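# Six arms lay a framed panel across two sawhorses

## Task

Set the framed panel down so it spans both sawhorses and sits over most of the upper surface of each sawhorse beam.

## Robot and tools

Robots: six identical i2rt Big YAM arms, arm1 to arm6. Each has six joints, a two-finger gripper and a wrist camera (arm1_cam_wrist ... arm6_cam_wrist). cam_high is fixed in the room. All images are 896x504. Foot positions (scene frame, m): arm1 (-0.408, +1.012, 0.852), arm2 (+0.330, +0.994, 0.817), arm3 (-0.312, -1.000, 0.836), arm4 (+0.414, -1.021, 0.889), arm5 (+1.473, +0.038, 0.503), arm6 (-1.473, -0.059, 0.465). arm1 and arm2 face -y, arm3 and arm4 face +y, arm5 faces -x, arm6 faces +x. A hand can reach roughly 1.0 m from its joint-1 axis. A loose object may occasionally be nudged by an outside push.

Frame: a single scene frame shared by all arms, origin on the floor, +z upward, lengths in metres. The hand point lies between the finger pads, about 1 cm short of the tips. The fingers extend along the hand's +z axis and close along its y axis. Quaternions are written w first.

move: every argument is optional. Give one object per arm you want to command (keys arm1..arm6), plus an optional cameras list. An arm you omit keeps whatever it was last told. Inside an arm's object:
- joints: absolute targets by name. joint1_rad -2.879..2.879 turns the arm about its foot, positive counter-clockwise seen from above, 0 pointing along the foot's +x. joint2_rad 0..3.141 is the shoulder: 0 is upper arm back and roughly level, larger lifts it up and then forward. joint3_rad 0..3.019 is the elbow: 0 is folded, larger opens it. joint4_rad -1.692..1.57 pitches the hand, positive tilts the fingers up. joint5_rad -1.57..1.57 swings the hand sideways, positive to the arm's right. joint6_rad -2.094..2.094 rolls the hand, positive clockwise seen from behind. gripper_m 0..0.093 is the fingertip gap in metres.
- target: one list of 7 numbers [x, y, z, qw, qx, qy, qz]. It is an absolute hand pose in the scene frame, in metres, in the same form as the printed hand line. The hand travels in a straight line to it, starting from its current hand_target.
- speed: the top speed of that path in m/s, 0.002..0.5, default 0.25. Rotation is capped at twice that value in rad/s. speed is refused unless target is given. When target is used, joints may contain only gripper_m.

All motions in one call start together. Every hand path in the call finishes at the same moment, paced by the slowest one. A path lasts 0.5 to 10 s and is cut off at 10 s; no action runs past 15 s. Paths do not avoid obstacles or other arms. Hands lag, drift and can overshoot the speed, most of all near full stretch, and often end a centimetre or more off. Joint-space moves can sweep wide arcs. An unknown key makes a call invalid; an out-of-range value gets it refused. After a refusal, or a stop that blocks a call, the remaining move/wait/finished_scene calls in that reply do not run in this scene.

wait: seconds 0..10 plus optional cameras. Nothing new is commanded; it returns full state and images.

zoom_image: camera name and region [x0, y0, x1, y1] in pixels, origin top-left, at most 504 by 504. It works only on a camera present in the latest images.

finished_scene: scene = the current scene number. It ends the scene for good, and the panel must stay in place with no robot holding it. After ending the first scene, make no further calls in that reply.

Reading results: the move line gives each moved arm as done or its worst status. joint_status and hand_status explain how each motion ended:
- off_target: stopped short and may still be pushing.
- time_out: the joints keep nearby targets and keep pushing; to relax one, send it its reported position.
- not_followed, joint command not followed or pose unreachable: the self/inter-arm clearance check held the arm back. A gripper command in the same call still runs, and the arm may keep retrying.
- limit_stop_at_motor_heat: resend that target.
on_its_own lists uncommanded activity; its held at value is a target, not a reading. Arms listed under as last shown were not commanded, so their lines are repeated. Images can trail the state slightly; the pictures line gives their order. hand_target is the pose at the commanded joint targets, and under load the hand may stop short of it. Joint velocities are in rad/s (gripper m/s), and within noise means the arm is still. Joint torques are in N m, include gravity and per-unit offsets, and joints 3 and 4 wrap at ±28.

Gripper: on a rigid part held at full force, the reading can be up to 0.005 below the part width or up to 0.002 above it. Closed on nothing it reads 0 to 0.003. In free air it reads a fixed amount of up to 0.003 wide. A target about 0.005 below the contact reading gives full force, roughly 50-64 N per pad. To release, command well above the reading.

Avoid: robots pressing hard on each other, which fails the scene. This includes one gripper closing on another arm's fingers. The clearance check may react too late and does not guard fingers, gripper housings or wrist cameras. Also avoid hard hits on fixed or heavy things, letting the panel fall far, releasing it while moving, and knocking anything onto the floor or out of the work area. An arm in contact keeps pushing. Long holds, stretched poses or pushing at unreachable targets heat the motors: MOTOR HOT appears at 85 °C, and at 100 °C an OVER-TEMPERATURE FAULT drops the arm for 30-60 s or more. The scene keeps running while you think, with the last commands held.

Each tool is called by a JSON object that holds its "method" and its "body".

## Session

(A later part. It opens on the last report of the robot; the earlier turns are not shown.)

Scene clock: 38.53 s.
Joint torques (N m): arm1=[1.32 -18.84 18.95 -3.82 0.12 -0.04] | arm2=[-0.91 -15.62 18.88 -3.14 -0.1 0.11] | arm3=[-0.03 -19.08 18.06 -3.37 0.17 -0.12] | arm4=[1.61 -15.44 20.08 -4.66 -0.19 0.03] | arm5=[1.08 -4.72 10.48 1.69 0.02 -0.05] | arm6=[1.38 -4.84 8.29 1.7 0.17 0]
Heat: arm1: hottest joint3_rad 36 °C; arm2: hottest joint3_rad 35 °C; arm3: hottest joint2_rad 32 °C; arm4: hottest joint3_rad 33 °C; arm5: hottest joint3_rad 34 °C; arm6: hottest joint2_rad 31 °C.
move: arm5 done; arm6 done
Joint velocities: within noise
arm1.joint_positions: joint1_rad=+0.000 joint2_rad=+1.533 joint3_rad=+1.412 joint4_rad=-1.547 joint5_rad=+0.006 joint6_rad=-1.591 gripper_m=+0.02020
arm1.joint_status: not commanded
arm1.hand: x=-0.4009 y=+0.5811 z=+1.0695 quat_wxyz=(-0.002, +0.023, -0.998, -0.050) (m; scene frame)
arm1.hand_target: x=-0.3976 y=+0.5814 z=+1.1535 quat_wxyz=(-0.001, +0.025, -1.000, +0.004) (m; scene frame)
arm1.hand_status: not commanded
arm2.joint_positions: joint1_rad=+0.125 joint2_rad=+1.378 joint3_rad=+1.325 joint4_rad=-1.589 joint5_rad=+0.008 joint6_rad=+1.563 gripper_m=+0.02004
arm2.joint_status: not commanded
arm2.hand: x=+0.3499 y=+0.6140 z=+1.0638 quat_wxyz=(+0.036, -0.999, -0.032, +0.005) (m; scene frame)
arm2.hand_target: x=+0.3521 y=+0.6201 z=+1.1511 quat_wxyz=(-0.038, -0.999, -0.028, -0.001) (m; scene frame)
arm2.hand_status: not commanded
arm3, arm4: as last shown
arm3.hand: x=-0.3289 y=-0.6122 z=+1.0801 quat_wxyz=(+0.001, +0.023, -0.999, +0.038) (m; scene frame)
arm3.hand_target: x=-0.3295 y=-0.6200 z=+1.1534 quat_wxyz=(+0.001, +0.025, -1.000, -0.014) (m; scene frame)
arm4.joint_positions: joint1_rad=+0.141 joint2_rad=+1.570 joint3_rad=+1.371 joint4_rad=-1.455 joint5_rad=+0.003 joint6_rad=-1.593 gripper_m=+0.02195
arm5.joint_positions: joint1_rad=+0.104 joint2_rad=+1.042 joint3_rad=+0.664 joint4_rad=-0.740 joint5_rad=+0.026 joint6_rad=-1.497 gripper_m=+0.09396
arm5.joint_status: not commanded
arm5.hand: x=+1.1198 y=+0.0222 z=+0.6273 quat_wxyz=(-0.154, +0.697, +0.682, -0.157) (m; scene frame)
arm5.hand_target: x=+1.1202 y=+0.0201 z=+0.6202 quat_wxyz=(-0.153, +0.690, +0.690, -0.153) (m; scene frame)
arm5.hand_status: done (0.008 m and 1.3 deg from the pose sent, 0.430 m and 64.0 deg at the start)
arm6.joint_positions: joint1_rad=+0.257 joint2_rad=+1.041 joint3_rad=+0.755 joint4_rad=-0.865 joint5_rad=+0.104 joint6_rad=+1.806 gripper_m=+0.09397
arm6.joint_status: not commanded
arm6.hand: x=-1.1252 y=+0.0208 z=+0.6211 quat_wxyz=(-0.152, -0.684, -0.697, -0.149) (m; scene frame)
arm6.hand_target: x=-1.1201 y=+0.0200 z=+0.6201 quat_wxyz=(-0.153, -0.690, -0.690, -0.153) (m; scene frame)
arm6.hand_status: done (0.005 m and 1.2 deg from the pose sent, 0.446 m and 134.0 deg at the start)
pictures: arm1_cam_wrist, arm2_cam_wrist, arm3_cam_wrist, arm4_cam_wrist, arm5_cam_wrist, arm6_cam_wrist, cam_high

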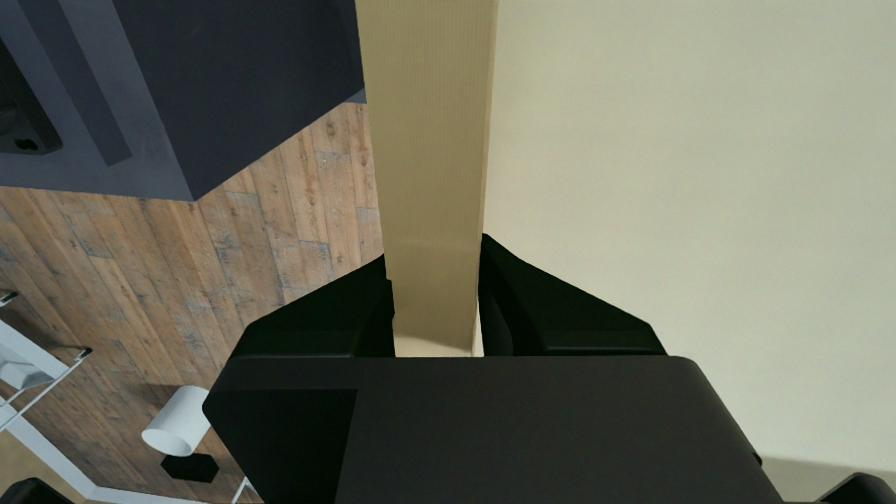

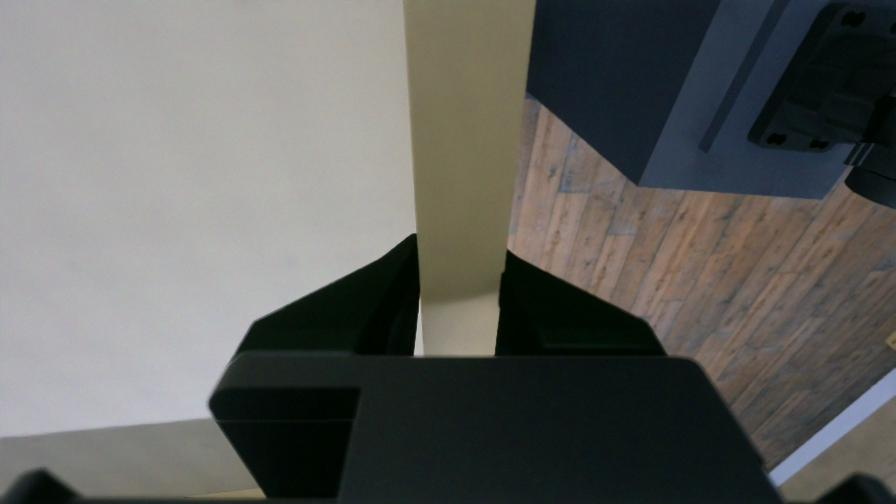

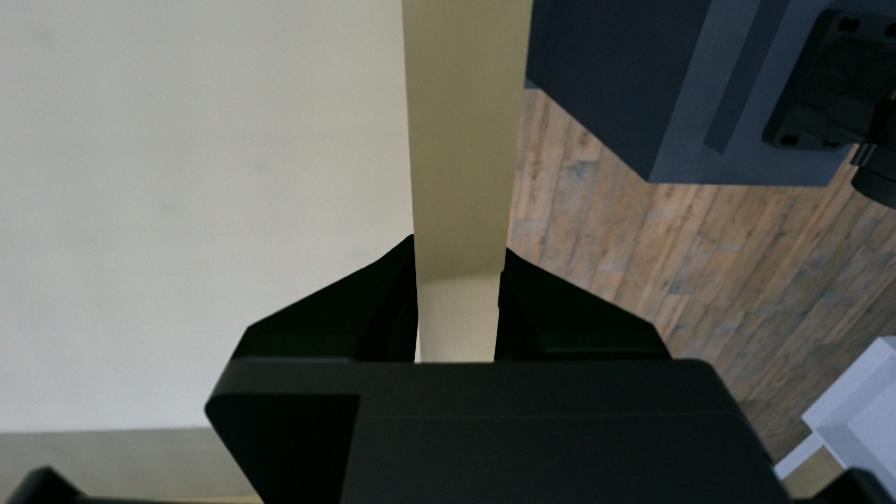

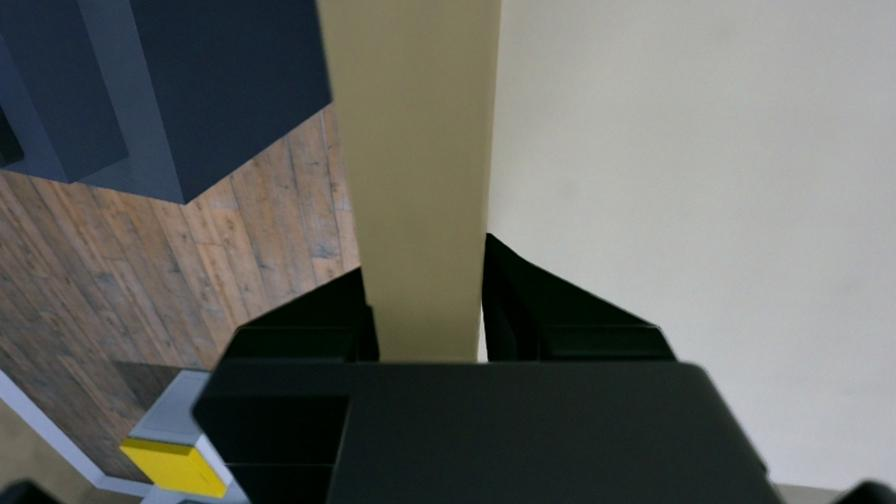

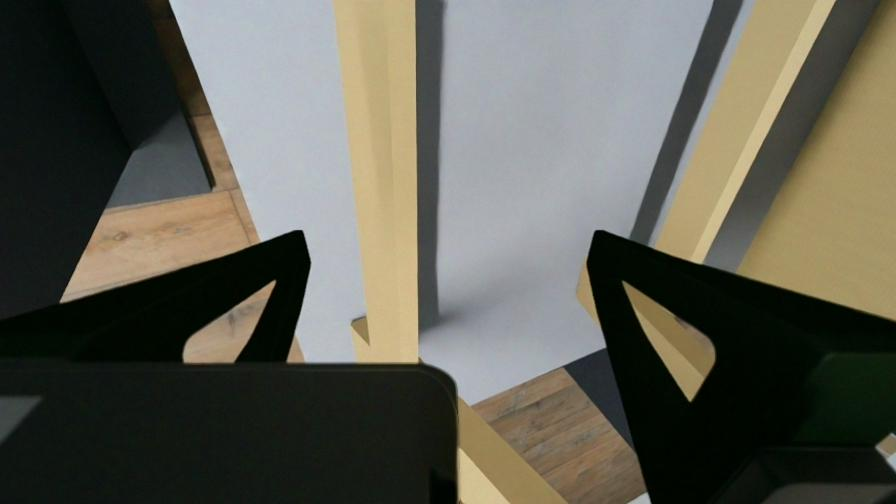

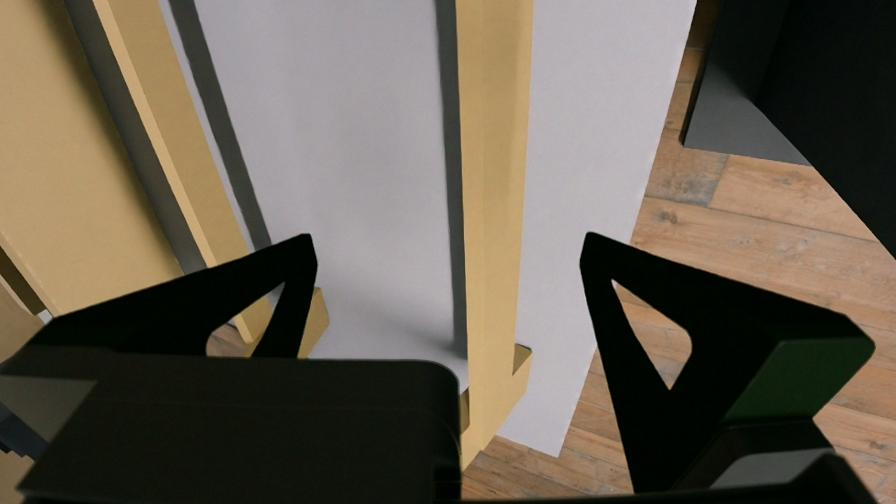

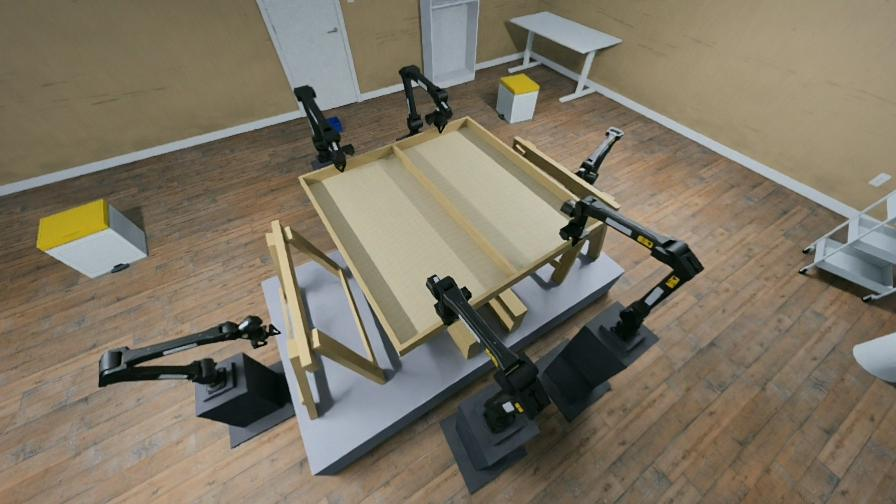

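{"method": "move", "body": {"arm6": {"target":[-1.10,0.0,0.51,0.153,0.69,0.69,0.153],"speed":0.2}, "arm5": {"target":[1.105,0.0,0.51,-0.153,0.69,0.69,-0.153],"speed":0.2}, "cameras": ["arm5_cam_wrist","arm6_cam_wrist"]}}

Scene clock: 41.30 s.
Joint torques (N m): arm1=[1.26 -18.84 18.95 -3.81 0.12 -0.04] | arm2=[-0.91 -15.62 18.89 -3.14 -0.1 0.11] | arm3=[-0.09 -19.08 18.06 -3.36 0.17 -0.13] | arm4=[1.49 -15.5 20.07 -4.68 -0.19 0.03] | arm5=[1.03 -6.59 8.23 1.68 0.04 0.23] | arm6=[1.38 -6.42 7.02 1.7 0.13 -0.24]
Heat: arm1: hottest joint3_rad 38 °C; arm2: hottest joint3_rad 36 °C; arm3: hottest joint2_rad 32 °C; arm4: hottest joint3_rad 33 °C; arm5: hottest joint3_rad 34 °C; arm6: hottest joint2_rad 31 °C.
move: arm5 done; arm6 done
Joint velocities: within noise
arm1, arm2, arm3, arm4: as last shown
arm5.joint_positions: joint1_rad=+0.169 joint2_rad=+1.331 joint3_rad=+0.529 joint4_rad=-0.320 joint5_rad=+0.053 joint6_rad=-1.469 gripper_m=+0.09396
arm5.joint_status: not commanded
arm5.hand: x=+1.1035 y=+0.0020 z=+0.5166 quat_wxyz=(-0.156, +0.687, +0.692, -0.155) (m; scene frame)
arm5.hand_target: x=+1.1052 y=+0.0000 z=+0.5102 quat_wxyz=(-0.153, +0.690, +0.690, -0.153) (m; scene frame)
arm5.hand_status: done (0.007 m and 0.6 deg from the pose sent, 0.120 m and 1.3 deg at the start)
arm6.joint_positions: joint1_rad=+0.180 joint2_rad=+1.264 joint3_rad=+0.592 joint4_rad=-0.471 joint5_rad=+0.073 joint6_rad=+1.759 gripper_m=+0.09397
arm6.joint_status: not commanded
arm6.hand: x=-1.1044 y=+0.0015 z=+0.5121 quat_wxyz=(-0.151, -0.692, -0.689, -0.151) (m; scene frame)
arm6.hand_target: x=-1.1001 y=+0.0000 z=+0.5101 quat_wxyz=(-0.153, -0.690, -0.690, -0.153) (m; scene frame)
arm6.hand_status: done (0.005 m and 0.4 deg from the pose sent, 0.116 m and 1.2 deg at the start)
pictures: arm5_cam_wrist, arm6_cam_wrist

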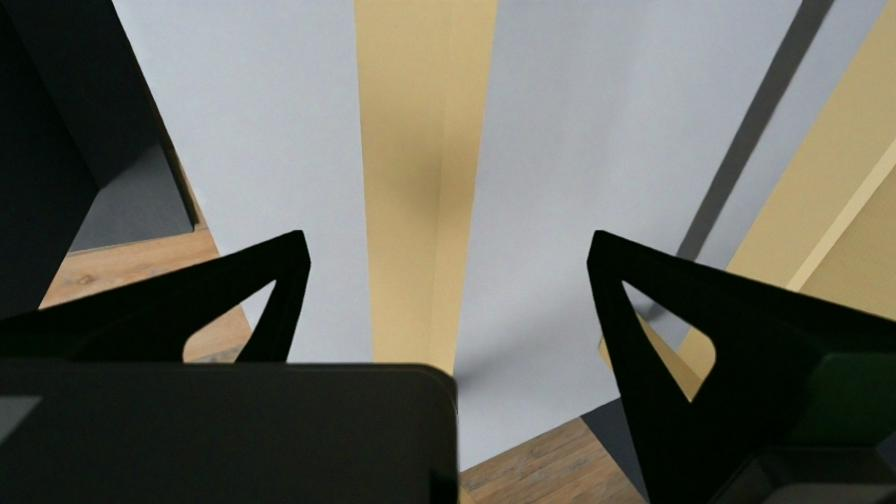

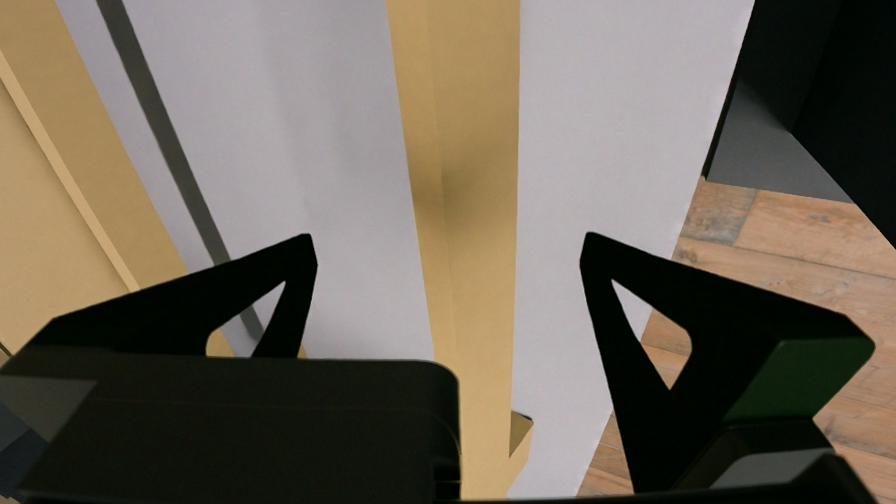

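{"method": "move", "body": {"arm6": {"target":[-1.066,0.0,0.425,0.153,0.69,0.69,0.153],"speed":0.1}, "arm5": {"target":[1.078,0.0,0.42,-0.153,0.69,0.69,-0.153],"speed":0.1}, "cameras": ["arm5_cam_wrist","arm6_cam_wrist"]}}

{"method": "move", "body": {"arm6": {"joints":{"gripper_m":0.055}}, "arm5": {"joints":{"gripper_m":0.055}}, "cameras": ["arm5_cam_wrist","arm6_cam_wrist"]}}

Scene clock: 43.40 s.
Joint torques (N m): arm1=[1.26 -18.84 18.93 -3.82 0.12 -0.03] | arm2=[-0.91 -15.62 18.89 -3.12 -0.1 0.1] | arm3=[-0.15 -19.08 18.04 -3.36 0.17 -0.13] | arm4=[1.49 -15.5 20.11 -4.67 -0.19 0.02] | arm5=[0.21 -9.35 6.53 1.68 -0.17 0.12] | arm6=[1.26 -9.41 6.16 1.69 0.13 -0.25]
Heat: arm1: hottest joint3_rad 40 °C; arm2: hottest joint3_rad 37 °C; arm3: hottest joint3_rad 33 °C; arm4: hottest joint3_rad 34 °C; arm5: hottest joint3_rad 34 °C; arm6: hottest joint2_rad 31 °C.
move: arm5 done; arm6 off_target
Joint velocities: within noise
arm1, arm2, arm3, arm4: as last shown
arm5.joint_positions: joint1_rad=+0.169 joint2_rad=+1.692 joint3_rad=+0.529 joint4_rad=+0.024 joint5_rad=+0.053 joint6_rad=-1.469 gripper_m=+0.09396
arm5.joint_status: not commanded
arm5.hand: x=+1.0852 y=-0.0003 z=+0.4220 quat_wxyz=(-0.151, +0.688, +0.694, -0.149) (m; scene frame)
arm5.hand_target: x=+1.0782 y=+0.0000 z=+0.4201 quat_wxyz=(-0.153, +0.690, +0.690, -0.153) (m; scene frame)
arm5.hand_status: done (0.007 m and 0.8 deg from the pose sent, 0.100 m and 0.6 deg at the start)
arm6.joint_positions: joint1_rad=+0.165 joint2_rad=+1.584 joint3_rad=+0.586 joint4_rad=-0.157 joint5_rad=+0.066 joint6_rad=+1.744 gripper_m=+0.09397
arm6.joint_status: not commanded
arm6.hand: x=-1.0766 y=+0.0011 z=+0.4237 quat_wxyz=(-0.147, -0.693, -0.691, -0.146) (m; scene frame)
arm6.hand_target: x=-1.0662 y=+0.0000 z=+0.4253 quat_wxyz=(-0.153, -0.690, -0.690, -0.153) (m; scene frame)
arm6.hand_status: off_target (0.011 m and 1.1 deg from the pose sent, 0.095 m and 0.4 deg at the start)
pictures: arm5_cam_wrist, arm6_cam_wrist

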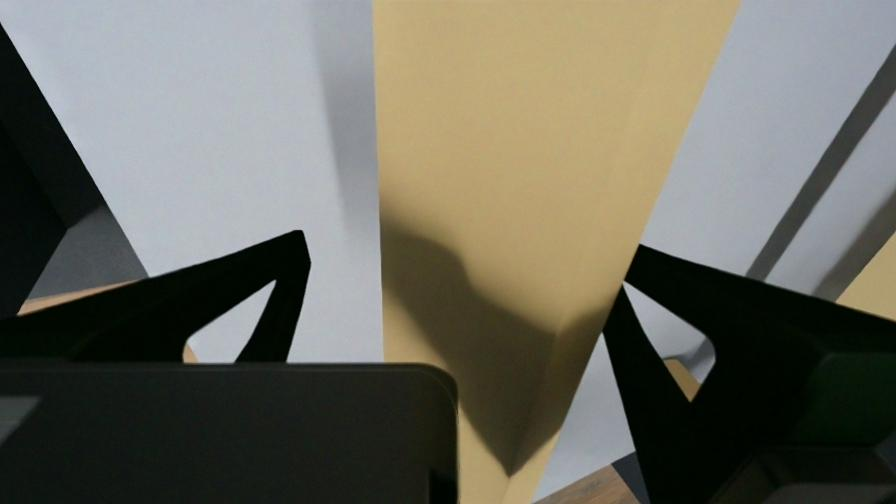

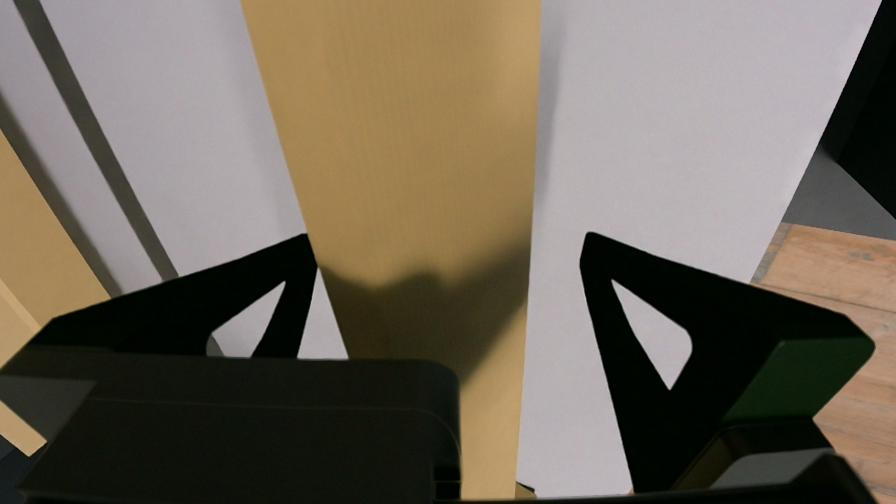

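Scene clock: 44.17 s.
Joint torques (N m): arm1=[1.26 -18.84 18.95 -3.82 0.12 -0.04] | arm2=[-0.97 -15.56 18.89 -3.12 -0.1 0.11] | arm3=[-0.09 -19.08 18.04 -3.36 0.17 -0.13] | arm4=[1.55 -15.38 20.07 -4.68 -0.19 0.03] | arm5=[0.21 -9.47 6.39 1.25 -0.17 0.13] | arm6=[1.26 -9.47 6.16 1.7 0.17 -0.24]
Heat: arm1: hottest joint3_rad 40 °C; arm2: hottest joint3_rad 38 °C; arm3: hottest joint3_rad 33 °C; arm4: hottest joint3_rad 34 °C; arm5: hottest joint3_rad 34 °C; arm6: hottest joint2_rad 31 °C.
move: arm5 done; arm6 done
Joint velocities: within noise
arm1, arm2, arm3, arm4: as last shown
arm5.joint_positions: joint1_rad=+0.168 joint2_rad=+1.692 joint3_rad=+0.531 joint4_rad=+0.037 joint5_rad=+0.053 joint6_rad=-1.469 gripper_m=+0.05516
arm5.joint_status: all done
arm5.hand: x=+1.0813 y=-0.0007 z=+0.4238 quat_wxyz=(-0.155, +0.687, +0.693, -0.154) (m; scene frame)
arm5.hand_target: x=+1.0782 y=+0.0001 z=+0.4201 quat_wxyz=(-0.153, +0.690, +0.690, -0.153) (m; scene frame)
arm5.hand_status: not commanded
arm6.joint_positions: joint1_rad=+0.165 joint2_rad=+1.585 joint3_rad=+0.586 joint4_rad=-0.157 joint5_rad=+0.065 joint6_rad=+1.743 gripper_m=+0.05514
arm6.joint_status: all done
arm6.hand: x=-1.0766 y=+0.0013 z=+0.4236 quat_wxyz=(-0.147, -0.692, -0.691, -0.146) (m; scene frame)
arm6.hand_target: x=-1.0662 y=+0.0000 z=+0.4253 quat_wxyz=(-0.153, -0.690, -0.690, -0.153) (m; scene frame)
arm6.hand_status: not commanded
pictures: arm5_cam_wrist, arm6_cam_wrist

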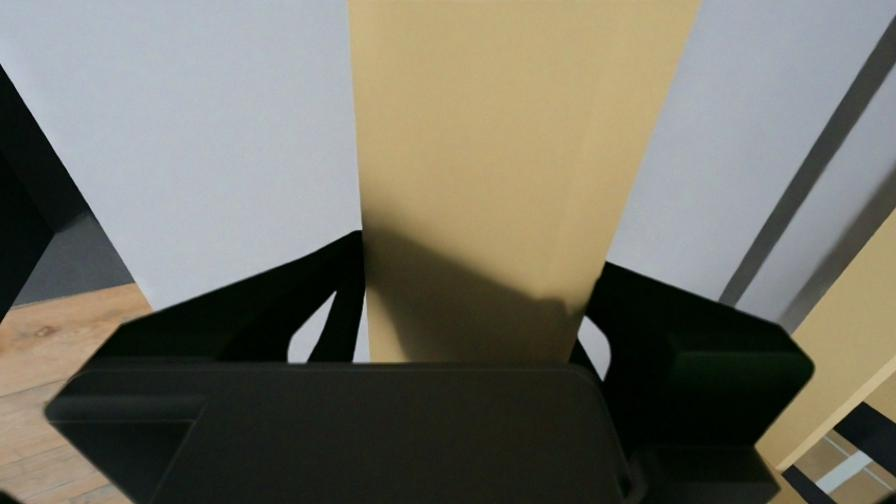

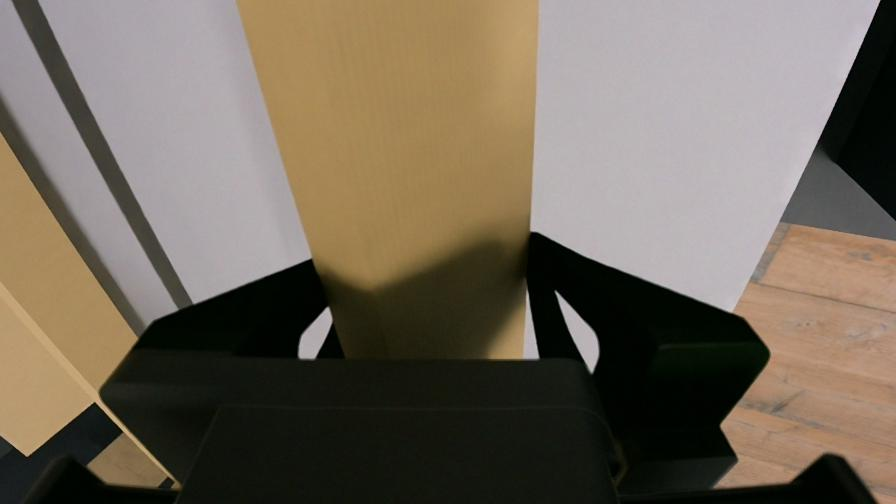

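{"method": "move", "body": {"arm6": {"joints":{"gripper_m":0.035}}, "arm5": {"joints":{"gripper_m":0.035}}, "cameras": []}}

{"method": "move", "body": {"arm6": {"target":[-0.92,0.0,0.425,0.153,0.69,0.69,0.153],"speed":0.08}, "arm5": {"target":[0.93,0.0,0.425,-0.153,0.69,0.69,-0.153],"speed":0.08}, "cameras": ["arm5_cam_wrist","arm6_cam_wrist","cam_high"]}}

Scene clock: 45.00 s.
Joint torques (N m): arm1=[1.26 -18.84 18.95 -3.81 0.12 -0.04] | arm2=[-0.85 -15.62 18.89 -3.12 -0.11 0.11] | arm3=[-0.09 -19.08 18.06 -3.36 0.17 -0.13] | arm4=[1.55 -15.5 20.1 -4.67 -0.19 0.03] | arm5=[0.32 -9.52 6.17 1.46 -0.18 -0.05] | arm6=[1.26 -9.52 6.16 1.84 0.66 0.03]
Heat: arm1: hottest joint3_rad 41 °C; arm2: hottest joint3_rad 38 °C; arm3: hottest joint3_rad 34 °C; arm4: hottest joint3_rad 34 °C; arm5: hottest joint3_rad 34 °C; arm6: hottest joint2_rad 31 °C.
move: arm5 off_target; arm6 off_target
Joint velocities: within noise
arm1, arm2, arm3, arm4: as last shown
arm5.joint_positions: joint1_rad=+0.168 joint2_rad=+1.693 joint3_rad=+0.534 joint4_rad=+0.032 joint5_rad=+0.053 joint6_rad=-1.448 gripper_m=+0.04943
arm5.joint_status: gripper_m off_target (ended at +0.04946, target +0.03500)
arm5.hand: x=+1.0808 y=-0.0005 z=+0.4239 quat_wxyz=(-0.153, +0.695, +0.686, -0.154) (m; scene frame)
arm5.hand_target: x=+1.0780 y=+0.0000 z=+0.4202 quat_wxyz=(-0.153, +0.690, +0.690, -0.153) (m; scene frame)
arm5.hand_status: not commanded
arm6.joint_positions: joint1_rad=+0.162 joint2_rad=+1.585 joint3_rad=+0.586 joint4_rad=-0.161 joint5_rad=+0.054 joint6_rad=+1.716 gripper_m=+0.04933
arm6.joint_status: gripper_m off_target (ended at +0.04936, target +0.03500)
arm6.hand: x=-1.0776 y=+0.0021 z=+0.4231 quat_wxyz=(-0.143, -0.684, -0.701, -0.146) (m; scene frame)
arm6.hand_target: x=-1.0662 y=-0.0001 z=+0.4253 quat_wxyz=(-0.153, -0.690, -0.690, -0.153) (m; scene frame)
arm6.hand_status: not commanded
pictures: none
No camera images: "cameras" was empty.

Scene clock: 47.93 s.
Joint torques (N m): arm1=[1.26 -18.84 18.95 -3.79 0.12 -0.04] | arm2=[-0.85 -15.56 18.89 -3.15 -0.1 0.1] | arm3=[-0.15 -19.08 18.04 -3.34 0.16 -0.12] | arm4=[1.49 -15.44 20.08 -4.68 -0.19 0.02] | arm5=[-0.26 -6.65 18.09 4.26 0.72 -0.42] | arm6=[0.26 -8.64 14.78 4.66 0.69 0.26]
Heat: arm1: hottest joint3_rad 43 °C; arm2: hottest joint3_rad 39 °C; arm3: hottest joint3_rad 34 °C; arm4: hottest joint3_rad 35 °C; arm5: hottest joint3_rad 34 °C; arm6: hottest joint2_rad 31 °C.
move: arm5 off_target; arm6 off_target
Joint velocities: within noise
arm1, arm2, arm3, arm4: as last shown
arm5.joint_positions: joint1_rad=+0.149 joint2_rad=+1.729 joint3_rad=+0.655 joint4_rad=-0.225 joint5_rad=+0.027 joint6_rad=-1.431 gripper_m=+0.04136
arm5.joint_status: not commanded
arm5.on_its_own: gripper_m moved -0.00806 toward your old target +0.03500
arm5.hand: x=+1.0784 y=+0.0024 z=+0.4186 quat_wxyz=(-0.091, +0.715, +0.686, -0.095) (m; scene frame)
arm5.hand_target: x=+0.9919 y=+0.0018 z=+0.4377 quat_wxyz=(-0.154, +0.692, +0.689, -0.151) (m; scene frame)
arm5.hand_status: off_target (0.149 m and 10.1 deg from the pose sent, 0.151 m and 0.7 deg at the start; pose on its path clipped on 50 of 88 steps)
arm6.joint_positions: joint1_rad=+0.124 joint2_rad=+1.764 joint3_rad=+0.879 joint4_rad=-0.394 joint5_rad=+0.028 joint6_rad=+1.647 gripper_m=+0.04343
arm6.joint_status: not commanded
arm6.on_its_own: gripper_m moved -0.00589 toward your old target +0.03500
arm6.hand: x=-1.0035 y=+0.0016 z=+0.4189 quat_wxyz=(-0.104, -0.677, -0.721, -0.099) (m; scene frame)
arm6.hand_target: x=-0.9309 y=-0.0018 z=+0.4343 quat_wxyz=(-0.152, -0.690, -0.691, -0.153) (m; scene frame)
arm6.hand_status: off_target (0.084 m and 9.1 deg from the pose sent, 0.158 m and 2.0 deg at the start; pose on its path clipped on 33 of 88 steps)
pictures: arm5_cam_wrist, arm6_cam_wrist, cam_high

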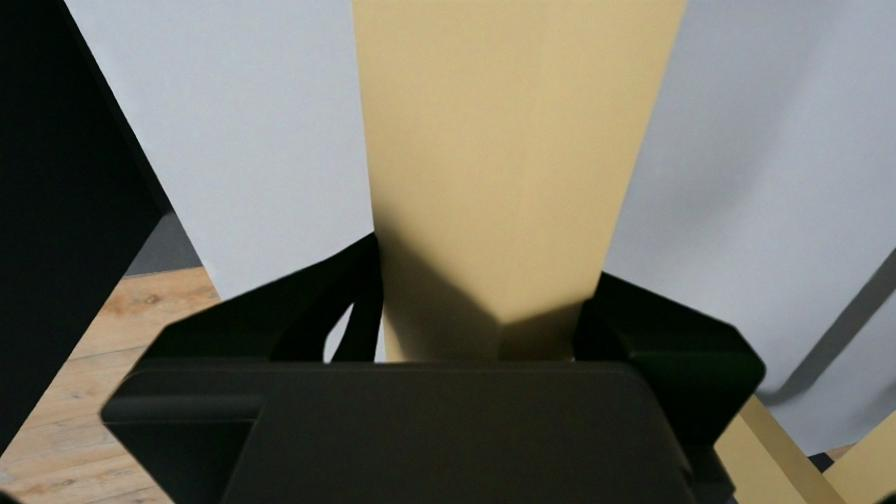

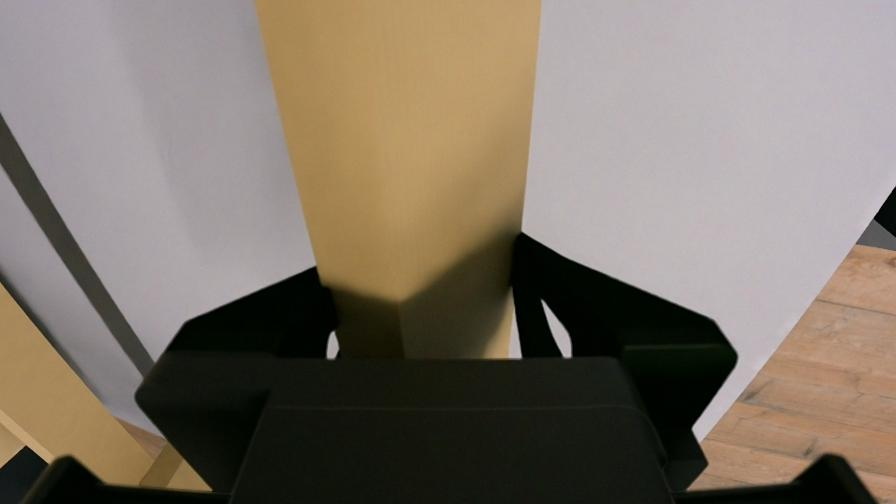

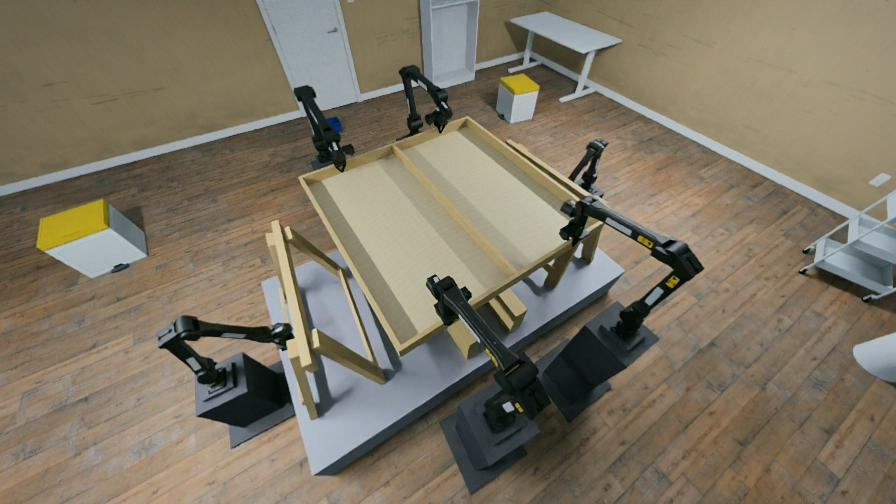

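{"method": "move", "body": {"arm6": {"target":[-0.80,0.0,0.45,0.153,0.69,0.69,0.153],"speed":0.1}, "arm5": {"target":[0.85,0.0,0.49,-0.153,0.69,0.69,-0.153],"speed":0.1}, "cameras": ["arm5_cam_wrist","arm6_cam_wrist","cam_high"]}}

Scene clock: 50.33 s.
Joint torques (N m): arm1=[1.26 -18.84 18.95 -3.81 0.12 -0.04] | arm2=[-0.85 -15.5 18.89 -3.12 -0.1 0.11] | arm3=[-0.03 -19.08 18.06 -3.34 0.17 -0.13] | arm4=[1.44 -15.38 20.11 -4.68 -0.19 0.04] | arm5=[-0.32 -12.22 16.92 3.26 0.7 -0.45] | arm6=[0.09 -9.88 16.28 4.81 0.71 0.25]
Heat: arm1: hottest joint3_rad 45 °C; arm2: hottest joint3_rad 40 °C; arm3: hottest joint3_rad 35 °C; arm4: hottest joint3_rad 36 °C; arm5: hottest joint3_rad 35 °C; arm6: hottest joint2_rad 31 °C.
move: arm5 off_target; arm6 off_target
Joint velocities: within noise
arm1, arm2, arm3, arm4: as last shown
arm5.joint_positions: joint1_rad=+0.149 joint2_rad=+1.730 joint3_rad=+0.669 joint4_rad=-0.260 joint5_rad=+0.029 joint6_rad=-1.429 gripper_m=+0.04024
arm5.joint_status: not commanded
arm5.hand: x=+1.0789 y=+0.0027 z=+0.4195 quat_wxyz=(-0.085, +0.717, +0.686, -0.086) (m; scene frame)
arm5.hand_target: x=+0.9940 y=+0.0024 z=+0.4604 quat_wxyz=(-0.155, +0.692, +0.689, -0.151) (m; scene frame)
arm5.hand_status: off_target (0.240 m and 11.4 deg from the pose sent, 0.239 m and 10.1 deg at the start; pose on its path clipped on 58 of 61 steps)
arm6.joint_positions: joint1_rad=+0.123 joint2_rad=+1.775 joint3_rad=+0.904 joint4_rad=-0.444 joint5_rad=+0.026 joint6_rad=+1.645 gripper_m=+0.04186
arm6.joint_status: not commanded
arm6.hand: x=-1.0034 y=+0.0014 z=+0.4187 quat_wxyz=(-0.093, -0.679, -0.723, -0.087) (m; scene frame)
arm6.hand_target: x=-0.9185 y=-0.0016 z=+0.4461 quat_wxyz=(-0.152, -0.690, -0.690, -0.153) (m; scene frame)
arm6.hand_status: off_target (0.206 m and 11.0 deg from the pose sent, 0.206 m and 9.2 deg at the start; pose on its path clipped on 52 of 61 steps)
pictures: arm5_cam_wrist, arm6_cam_wrist, cam_high

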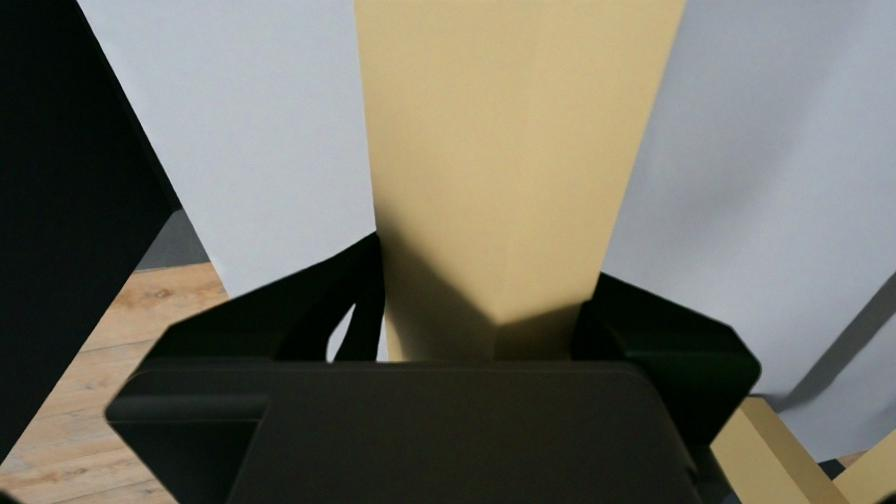

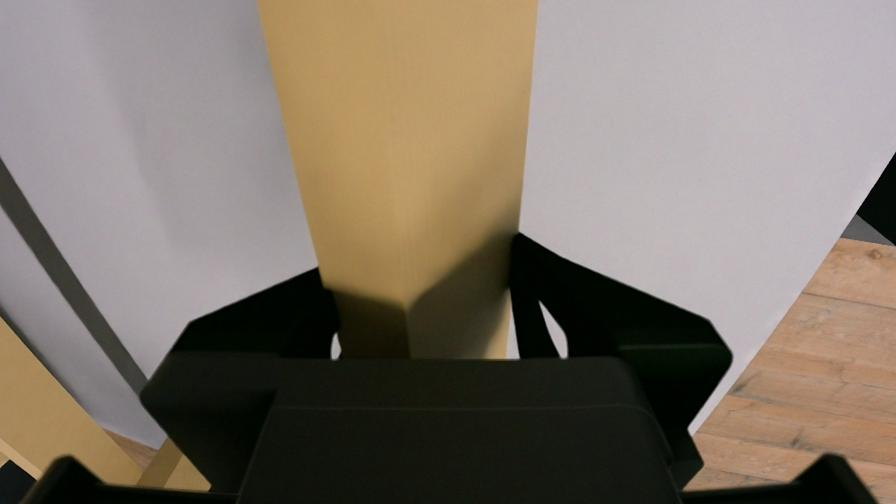

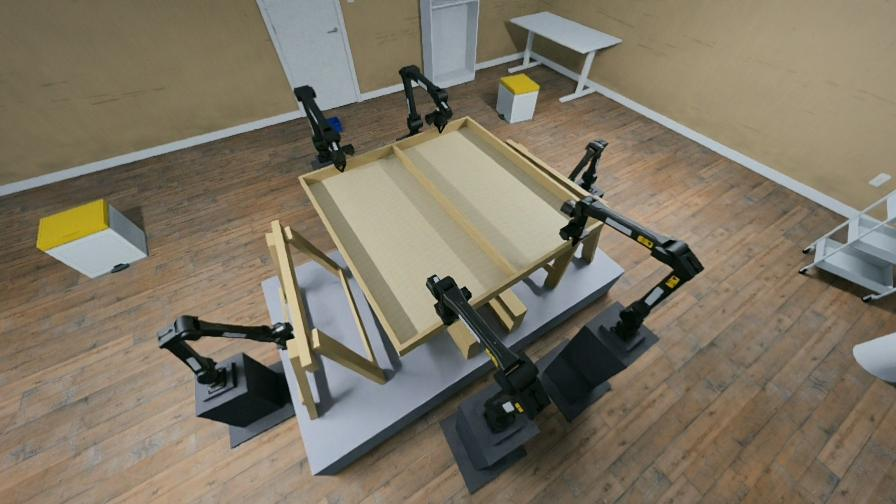

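{"method": "move", "body": {"arm6": {"target":[-0.94,0.0,0.49,0.153,0.69,0.69,0.153],"speed":0.1}, "arm5": {"target":[1.02,0.0,0.49,-0.153,0.69,0.69,-0.153],"joints":{"gripper_m":0.025},"speed":0.1}, "cameras": ["arm5_cam_wrist","arm6_cam_wrist","cam_high"]}}

Scene clock: 51.93 s.
Joint torques (N m): arm1=[1.26 -18.84 18.95 -3.82 0.12 -0.04] | arm2=[-0.91 -15.56 18.89 -3.12 -0.11 0.1] | arm3=[-0.09 -19.14 18.06 -3.36 0.17 -0.12] | arm4=[1.49 -15.5 20.08 -4.67 -0.19 0.03] | arm5=[0.67 -22.65 10.67 1.51 0.81 -0.35] | arm6=[0.67 -22.77 11.82 1.74 0.77 0.32]
Heat: arm1: hottest joint3_rad 46 °C; arm2: hottest joint3_rad 41 °C; arm3: hottest joint3_rad 35 °C; arm4: hottest joint3_rad 36 °C; arm5: hottest joint3_rad 35 °C; arm6: hottest joint2_rad 31 °C.
move: arm5 off_target; arm6 off_target
Joint velocities: within noise
arm1, arm2: as last shown
arm3.joint_positions: joint1_rad=+0.051 joint2_rad=+1.382 joint3_rad=+1.336 joint4_rad=-1.585 joint5_rad=+0.003 joint6_rad=+1.577 gripper_m=+0.01884
arm3.joint_status: not commanded
arm3.hand: x=-0.3289 y=-0.6122 z=+1.0801 quat_wxyz=(+0.001, +0.023, -0.999, +0.038) (m; scene frame)
arm3.hand_target: x=-0.3295 y=-0.6200 z=+1.1534 quat_wxyz=(+0.001, +0.025, -1.000, -0.014) (m; scene frame)
arm3.hand_status: not commanded
arm4.joint_positions: joint1_rad=+0.141 joint2_rad=+1.570 joint3_rad=+1.371 joint4_rad=-1.455 joint5_rad=+0.003 joint6_rad=-1.593 gripper_m=+0.02195
arm4.joint_status: not commanded
arm4.hand: x=+0.4025 y=-0.5796 z=+1.0794 quat_wxyz=(+0.037, +0.999, +0.025, +0.001) (m; scene frame)
arm4.hand_target: x=+0.4004 y=-0.5723 z=+1.1555 quat_wxyz=(-0.004, +1.000, +0.027, +0.000) (m; scene frame)
arm4.hand_status: not commanded
arm5.joint_positions: joint1_rad=+0.149 joint2_rad=+1.723 joint3_rad=+0.669 joint4_rad=-0.270 joint5_rad=+0.029 joint6_rad=-1.427 gripper_m=+0.04009
arm5.joint_status: gripper_m off_target (ended at +0.04009, target +0.02500)
arm5.hand: x=+1.0799 y=+0.0028 z=+0.4214 quat_wxyz=(-0.084, +0.718, +0.686, -0.085) (m; scene frame)
arm5.hand_target: x=+1.0243 y=-0.0001 z=+0.4881 quat_wxyz=(-0.154, +0.692, +0.689, -0.151) (m; scene frame)
arm5.hand_status: off_target (0.091 m and 11.6 deg from the pose sent, 0.092 m and 11.4 deg at the start)
arm6.joint_positions: joint1_rad=+0.123 joint2_rad=+1.772 joint3_rad=+0.907 joint4_rad=-0.460 joint5_rad=+0.026 joint6_rad=+1.644 gripper_m=+0.04150
arm6.joint_status: not commanded
arm6.hand: x=-1.0053 y=+0.0012 z=+0.4198 quat_wxyz=(-0.090, -0.679, -0.724, -0.082) (m; scene frame)
arm6.hand_target: x=-0.9468 y=-0.0010 z=+0.4923 quat_wxyz=(-0.152, -0.690, -0.691, -0.154) (m; scene frame)
arm6.hand_status: off_target (0.096 m and 11.6 deg from the pose sent, 0.095 m and 11.0 deg at the start)
pictures: arm5_cam_wrist, arm6_cam_wrist, cam_high

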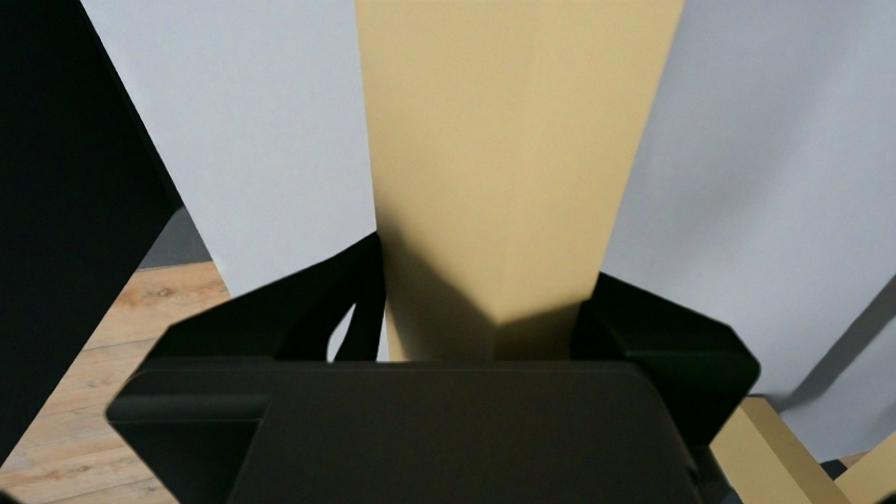

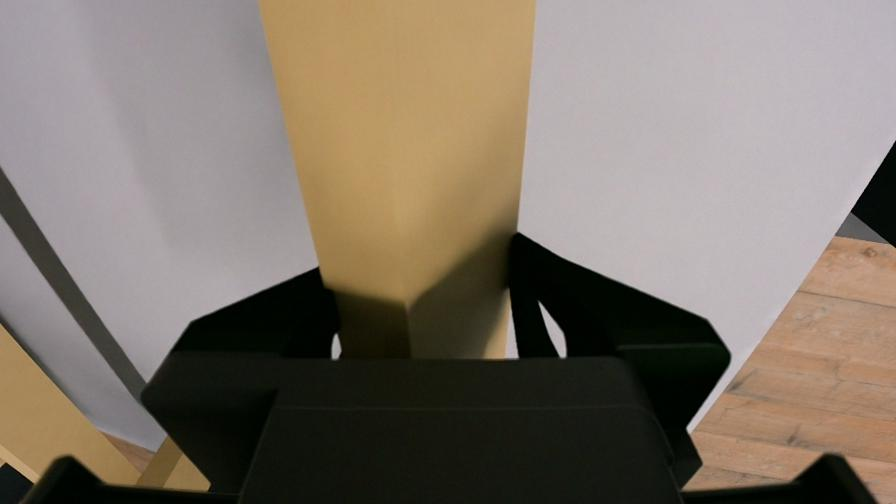

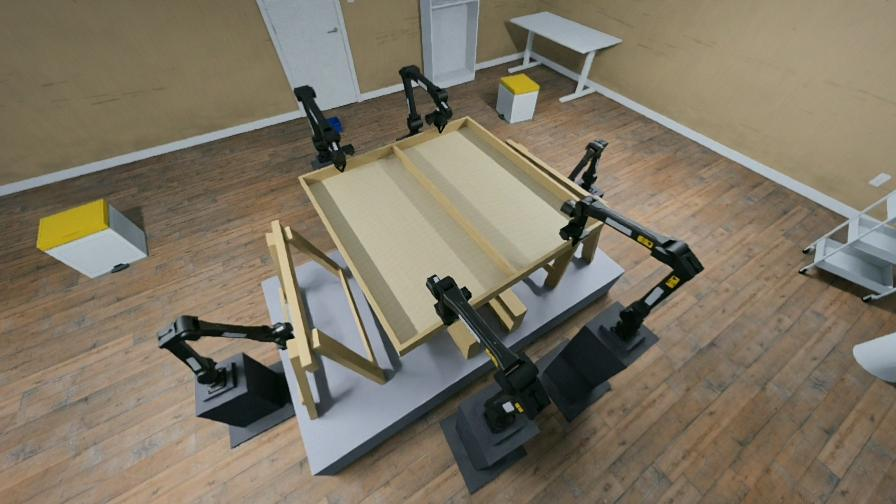

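{"method": "move", "body": {"arm6": {"joints":{"joint2_rad":1.85,"joint3_rad":1.4,"joint4_rad":-0.75}}, "arm5": {"joints":{"joint2_rad":1.80,"joint3_rad":1.15,"joint4_rad":-0.5}}, "cameras": ["arm5_cam_wrist","arm6_cam_wrist","cam_high"]}}

Scene clock: 54.87 s.
Joint torques (N m): arm1=[1.32 -18.84 18.95 -3.82 0.12 -0.04] | arm2=[-0.85 -15.62 18.89 -3.12 -0.1 0.11] | arm3=[-0.09 -19.02 18.06 -3.36 0.17 -0.13] | arm4=[1.49 -15.44 20.1 -4.64 -0.18 0.03] | arm5=[0.67 -22.77 17.09 4.15 -0.42 -0.18] | arm6=[1.38 -23.82 14.6 3.18 0.26 0.06]
Heat: arm1: hottest joint3_rad 47 °C; arm2: hottest joint3_rad 42 °C; arm3: hottest joint3_rad 36 °C; arm4: hottest joint3_rad 37 °C; arm5: hottest joint3_rad 36 °C; arm6: hottest joint2_rad 31 °C.
move: arm5 time_out; arm6 time_out
Joint velocities: within noise
arm1.joint_positions: joint1_rad=+0.000 joint2_rad=+1.533 joint3_rad=+1.412 joint4_rad=-1.547 joint5_rad=+0.006 joint6_rad=-1.591 gripper_m=+0.02020
arm1.joint_status: not commanded
arm1.hand: x=-0.4009 y=+0.5811 z=+1.0695 quat_wxyz=(-0.002, +0.023, -0.998, -0.050) (m; scene frame)
arm1.hand_target: x=-0.3976 y=+0.5814 z=+1.1535 quat_wxyz=(-0.001, +0.025, -1.000, +0.004) (m; scene frame)
arm1.hand_status: not commanded
arm2.joint_positions: joint1_rad=+0.125 joint2_rad=+1.378 joint3_rad=+1.325 joint4_rad=-1.589 joint5_rad=+0.008 joint6_rad=+1.563 gripper_m=+0.02004
arm2.joint_status: not commanded
arm2.hand: x=+0.3499 y=+0.6140 z=+1.0638 quat_wxyz=(+0.036, -0.999, -0.032, +0.005) (m; scene frame)
arm2.hand_target: x=+0.3521 y=+0.6201 z=+1.1511 quat_wxyz=(-0.038, -0.999, -0.028, -0.001) (m; scene frame)
arm2.hand_status: not commanded
arm3, arm4: as last shown
arm5.joint_positions: joint1_rad=+0.148 joint2_rad=+1.881 joint3_rad=+0.981 joint4_rad=-0.605 joint5_rad=+0.057 joint6_rad=-1.448 gripper_m=+0.03042
arm5.joint_status: joint3_rad time_out (moved +0.312 of +0.481); joint4_rad time_out (moved -0.335 of -0.230); the others done
arm5.on_its_own: joint3_rad reads +0.981 and still pushes toward +1.094 since a time_out; joint4_rad reads -0.605 and still pushes toward -0.500 since a time_out; gripper_m moved -0.00966 toward your old target +0.02500
arm5.hand: x=+1.0192 y=+0.0019 z=+0.4232 quat_wxyz=(-0.040, +0.715, +0.698, -0.005) (m; scene frame)
arm5.hand_target: x=+0.9222 y=-0.0105 z=+0.5026 quat_wxyz=(-0.131, +0.696, +0.695, -0.122) (m; scene frame)
arm5.hand_status: not commanded
arm6.joint_positions: joint1_rad=+0.113 joint2_rad=+1.904 joint3_rad=+1.302 joint4_rad=-0.814 joint5_rad=+0.038 joint6_rad=+1.672 gripper_m=+0.03502
arm6.joint_status: joint3_rad time_out (moved +0.394 of +0.493); joint4_rad time_out (moved -0.353 of -0.290); the others done
arm6.on_its_own: joint3_rad reads +1.302 and still pushes toward +1.400 since a time_out; joint4_rad reads -0.814 and still pushes toward -0.750 since a time_out; gripper_m moved -0.00648 to your old target +0.03500
arm6.hand: x=-0.9144 y=+0.0065 z=+0.4675 quat_wxyz=(-0.066, -0.696, -0.714, -0.044) (m; scene frame)
arm6.hand_target: x=-0.8519 y=+0.0116 z=+0.5411 quat_wxyz=(-0.132, -0.694, -0.696, -0.128) (m; scene frame)
arm6.hand_status: not commanded
pictures: arm5_cam_wrist, arm6_cam_wrist, cam_high

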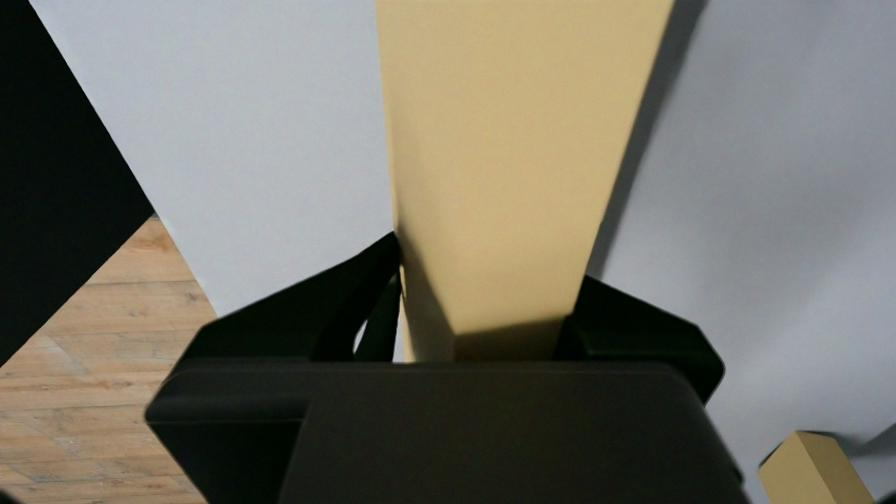

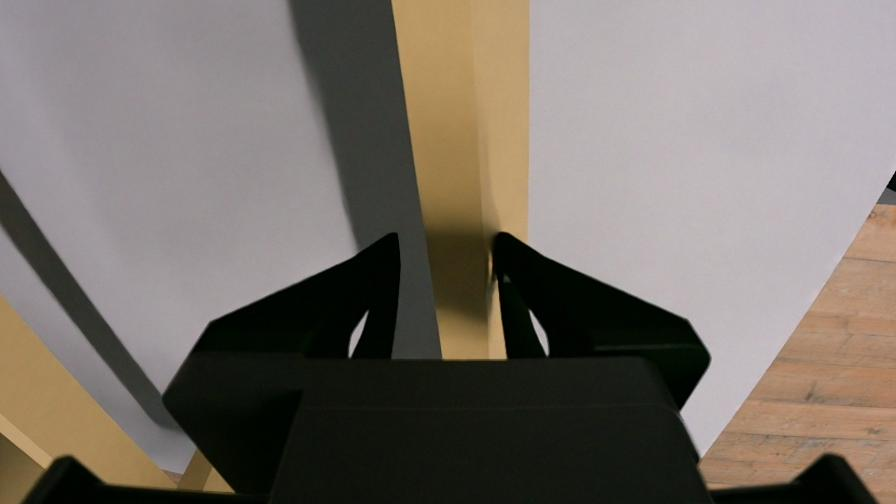

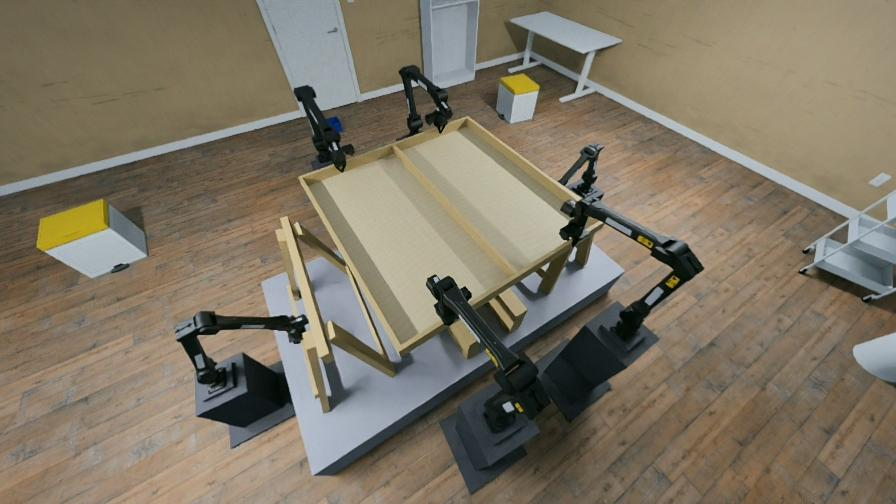

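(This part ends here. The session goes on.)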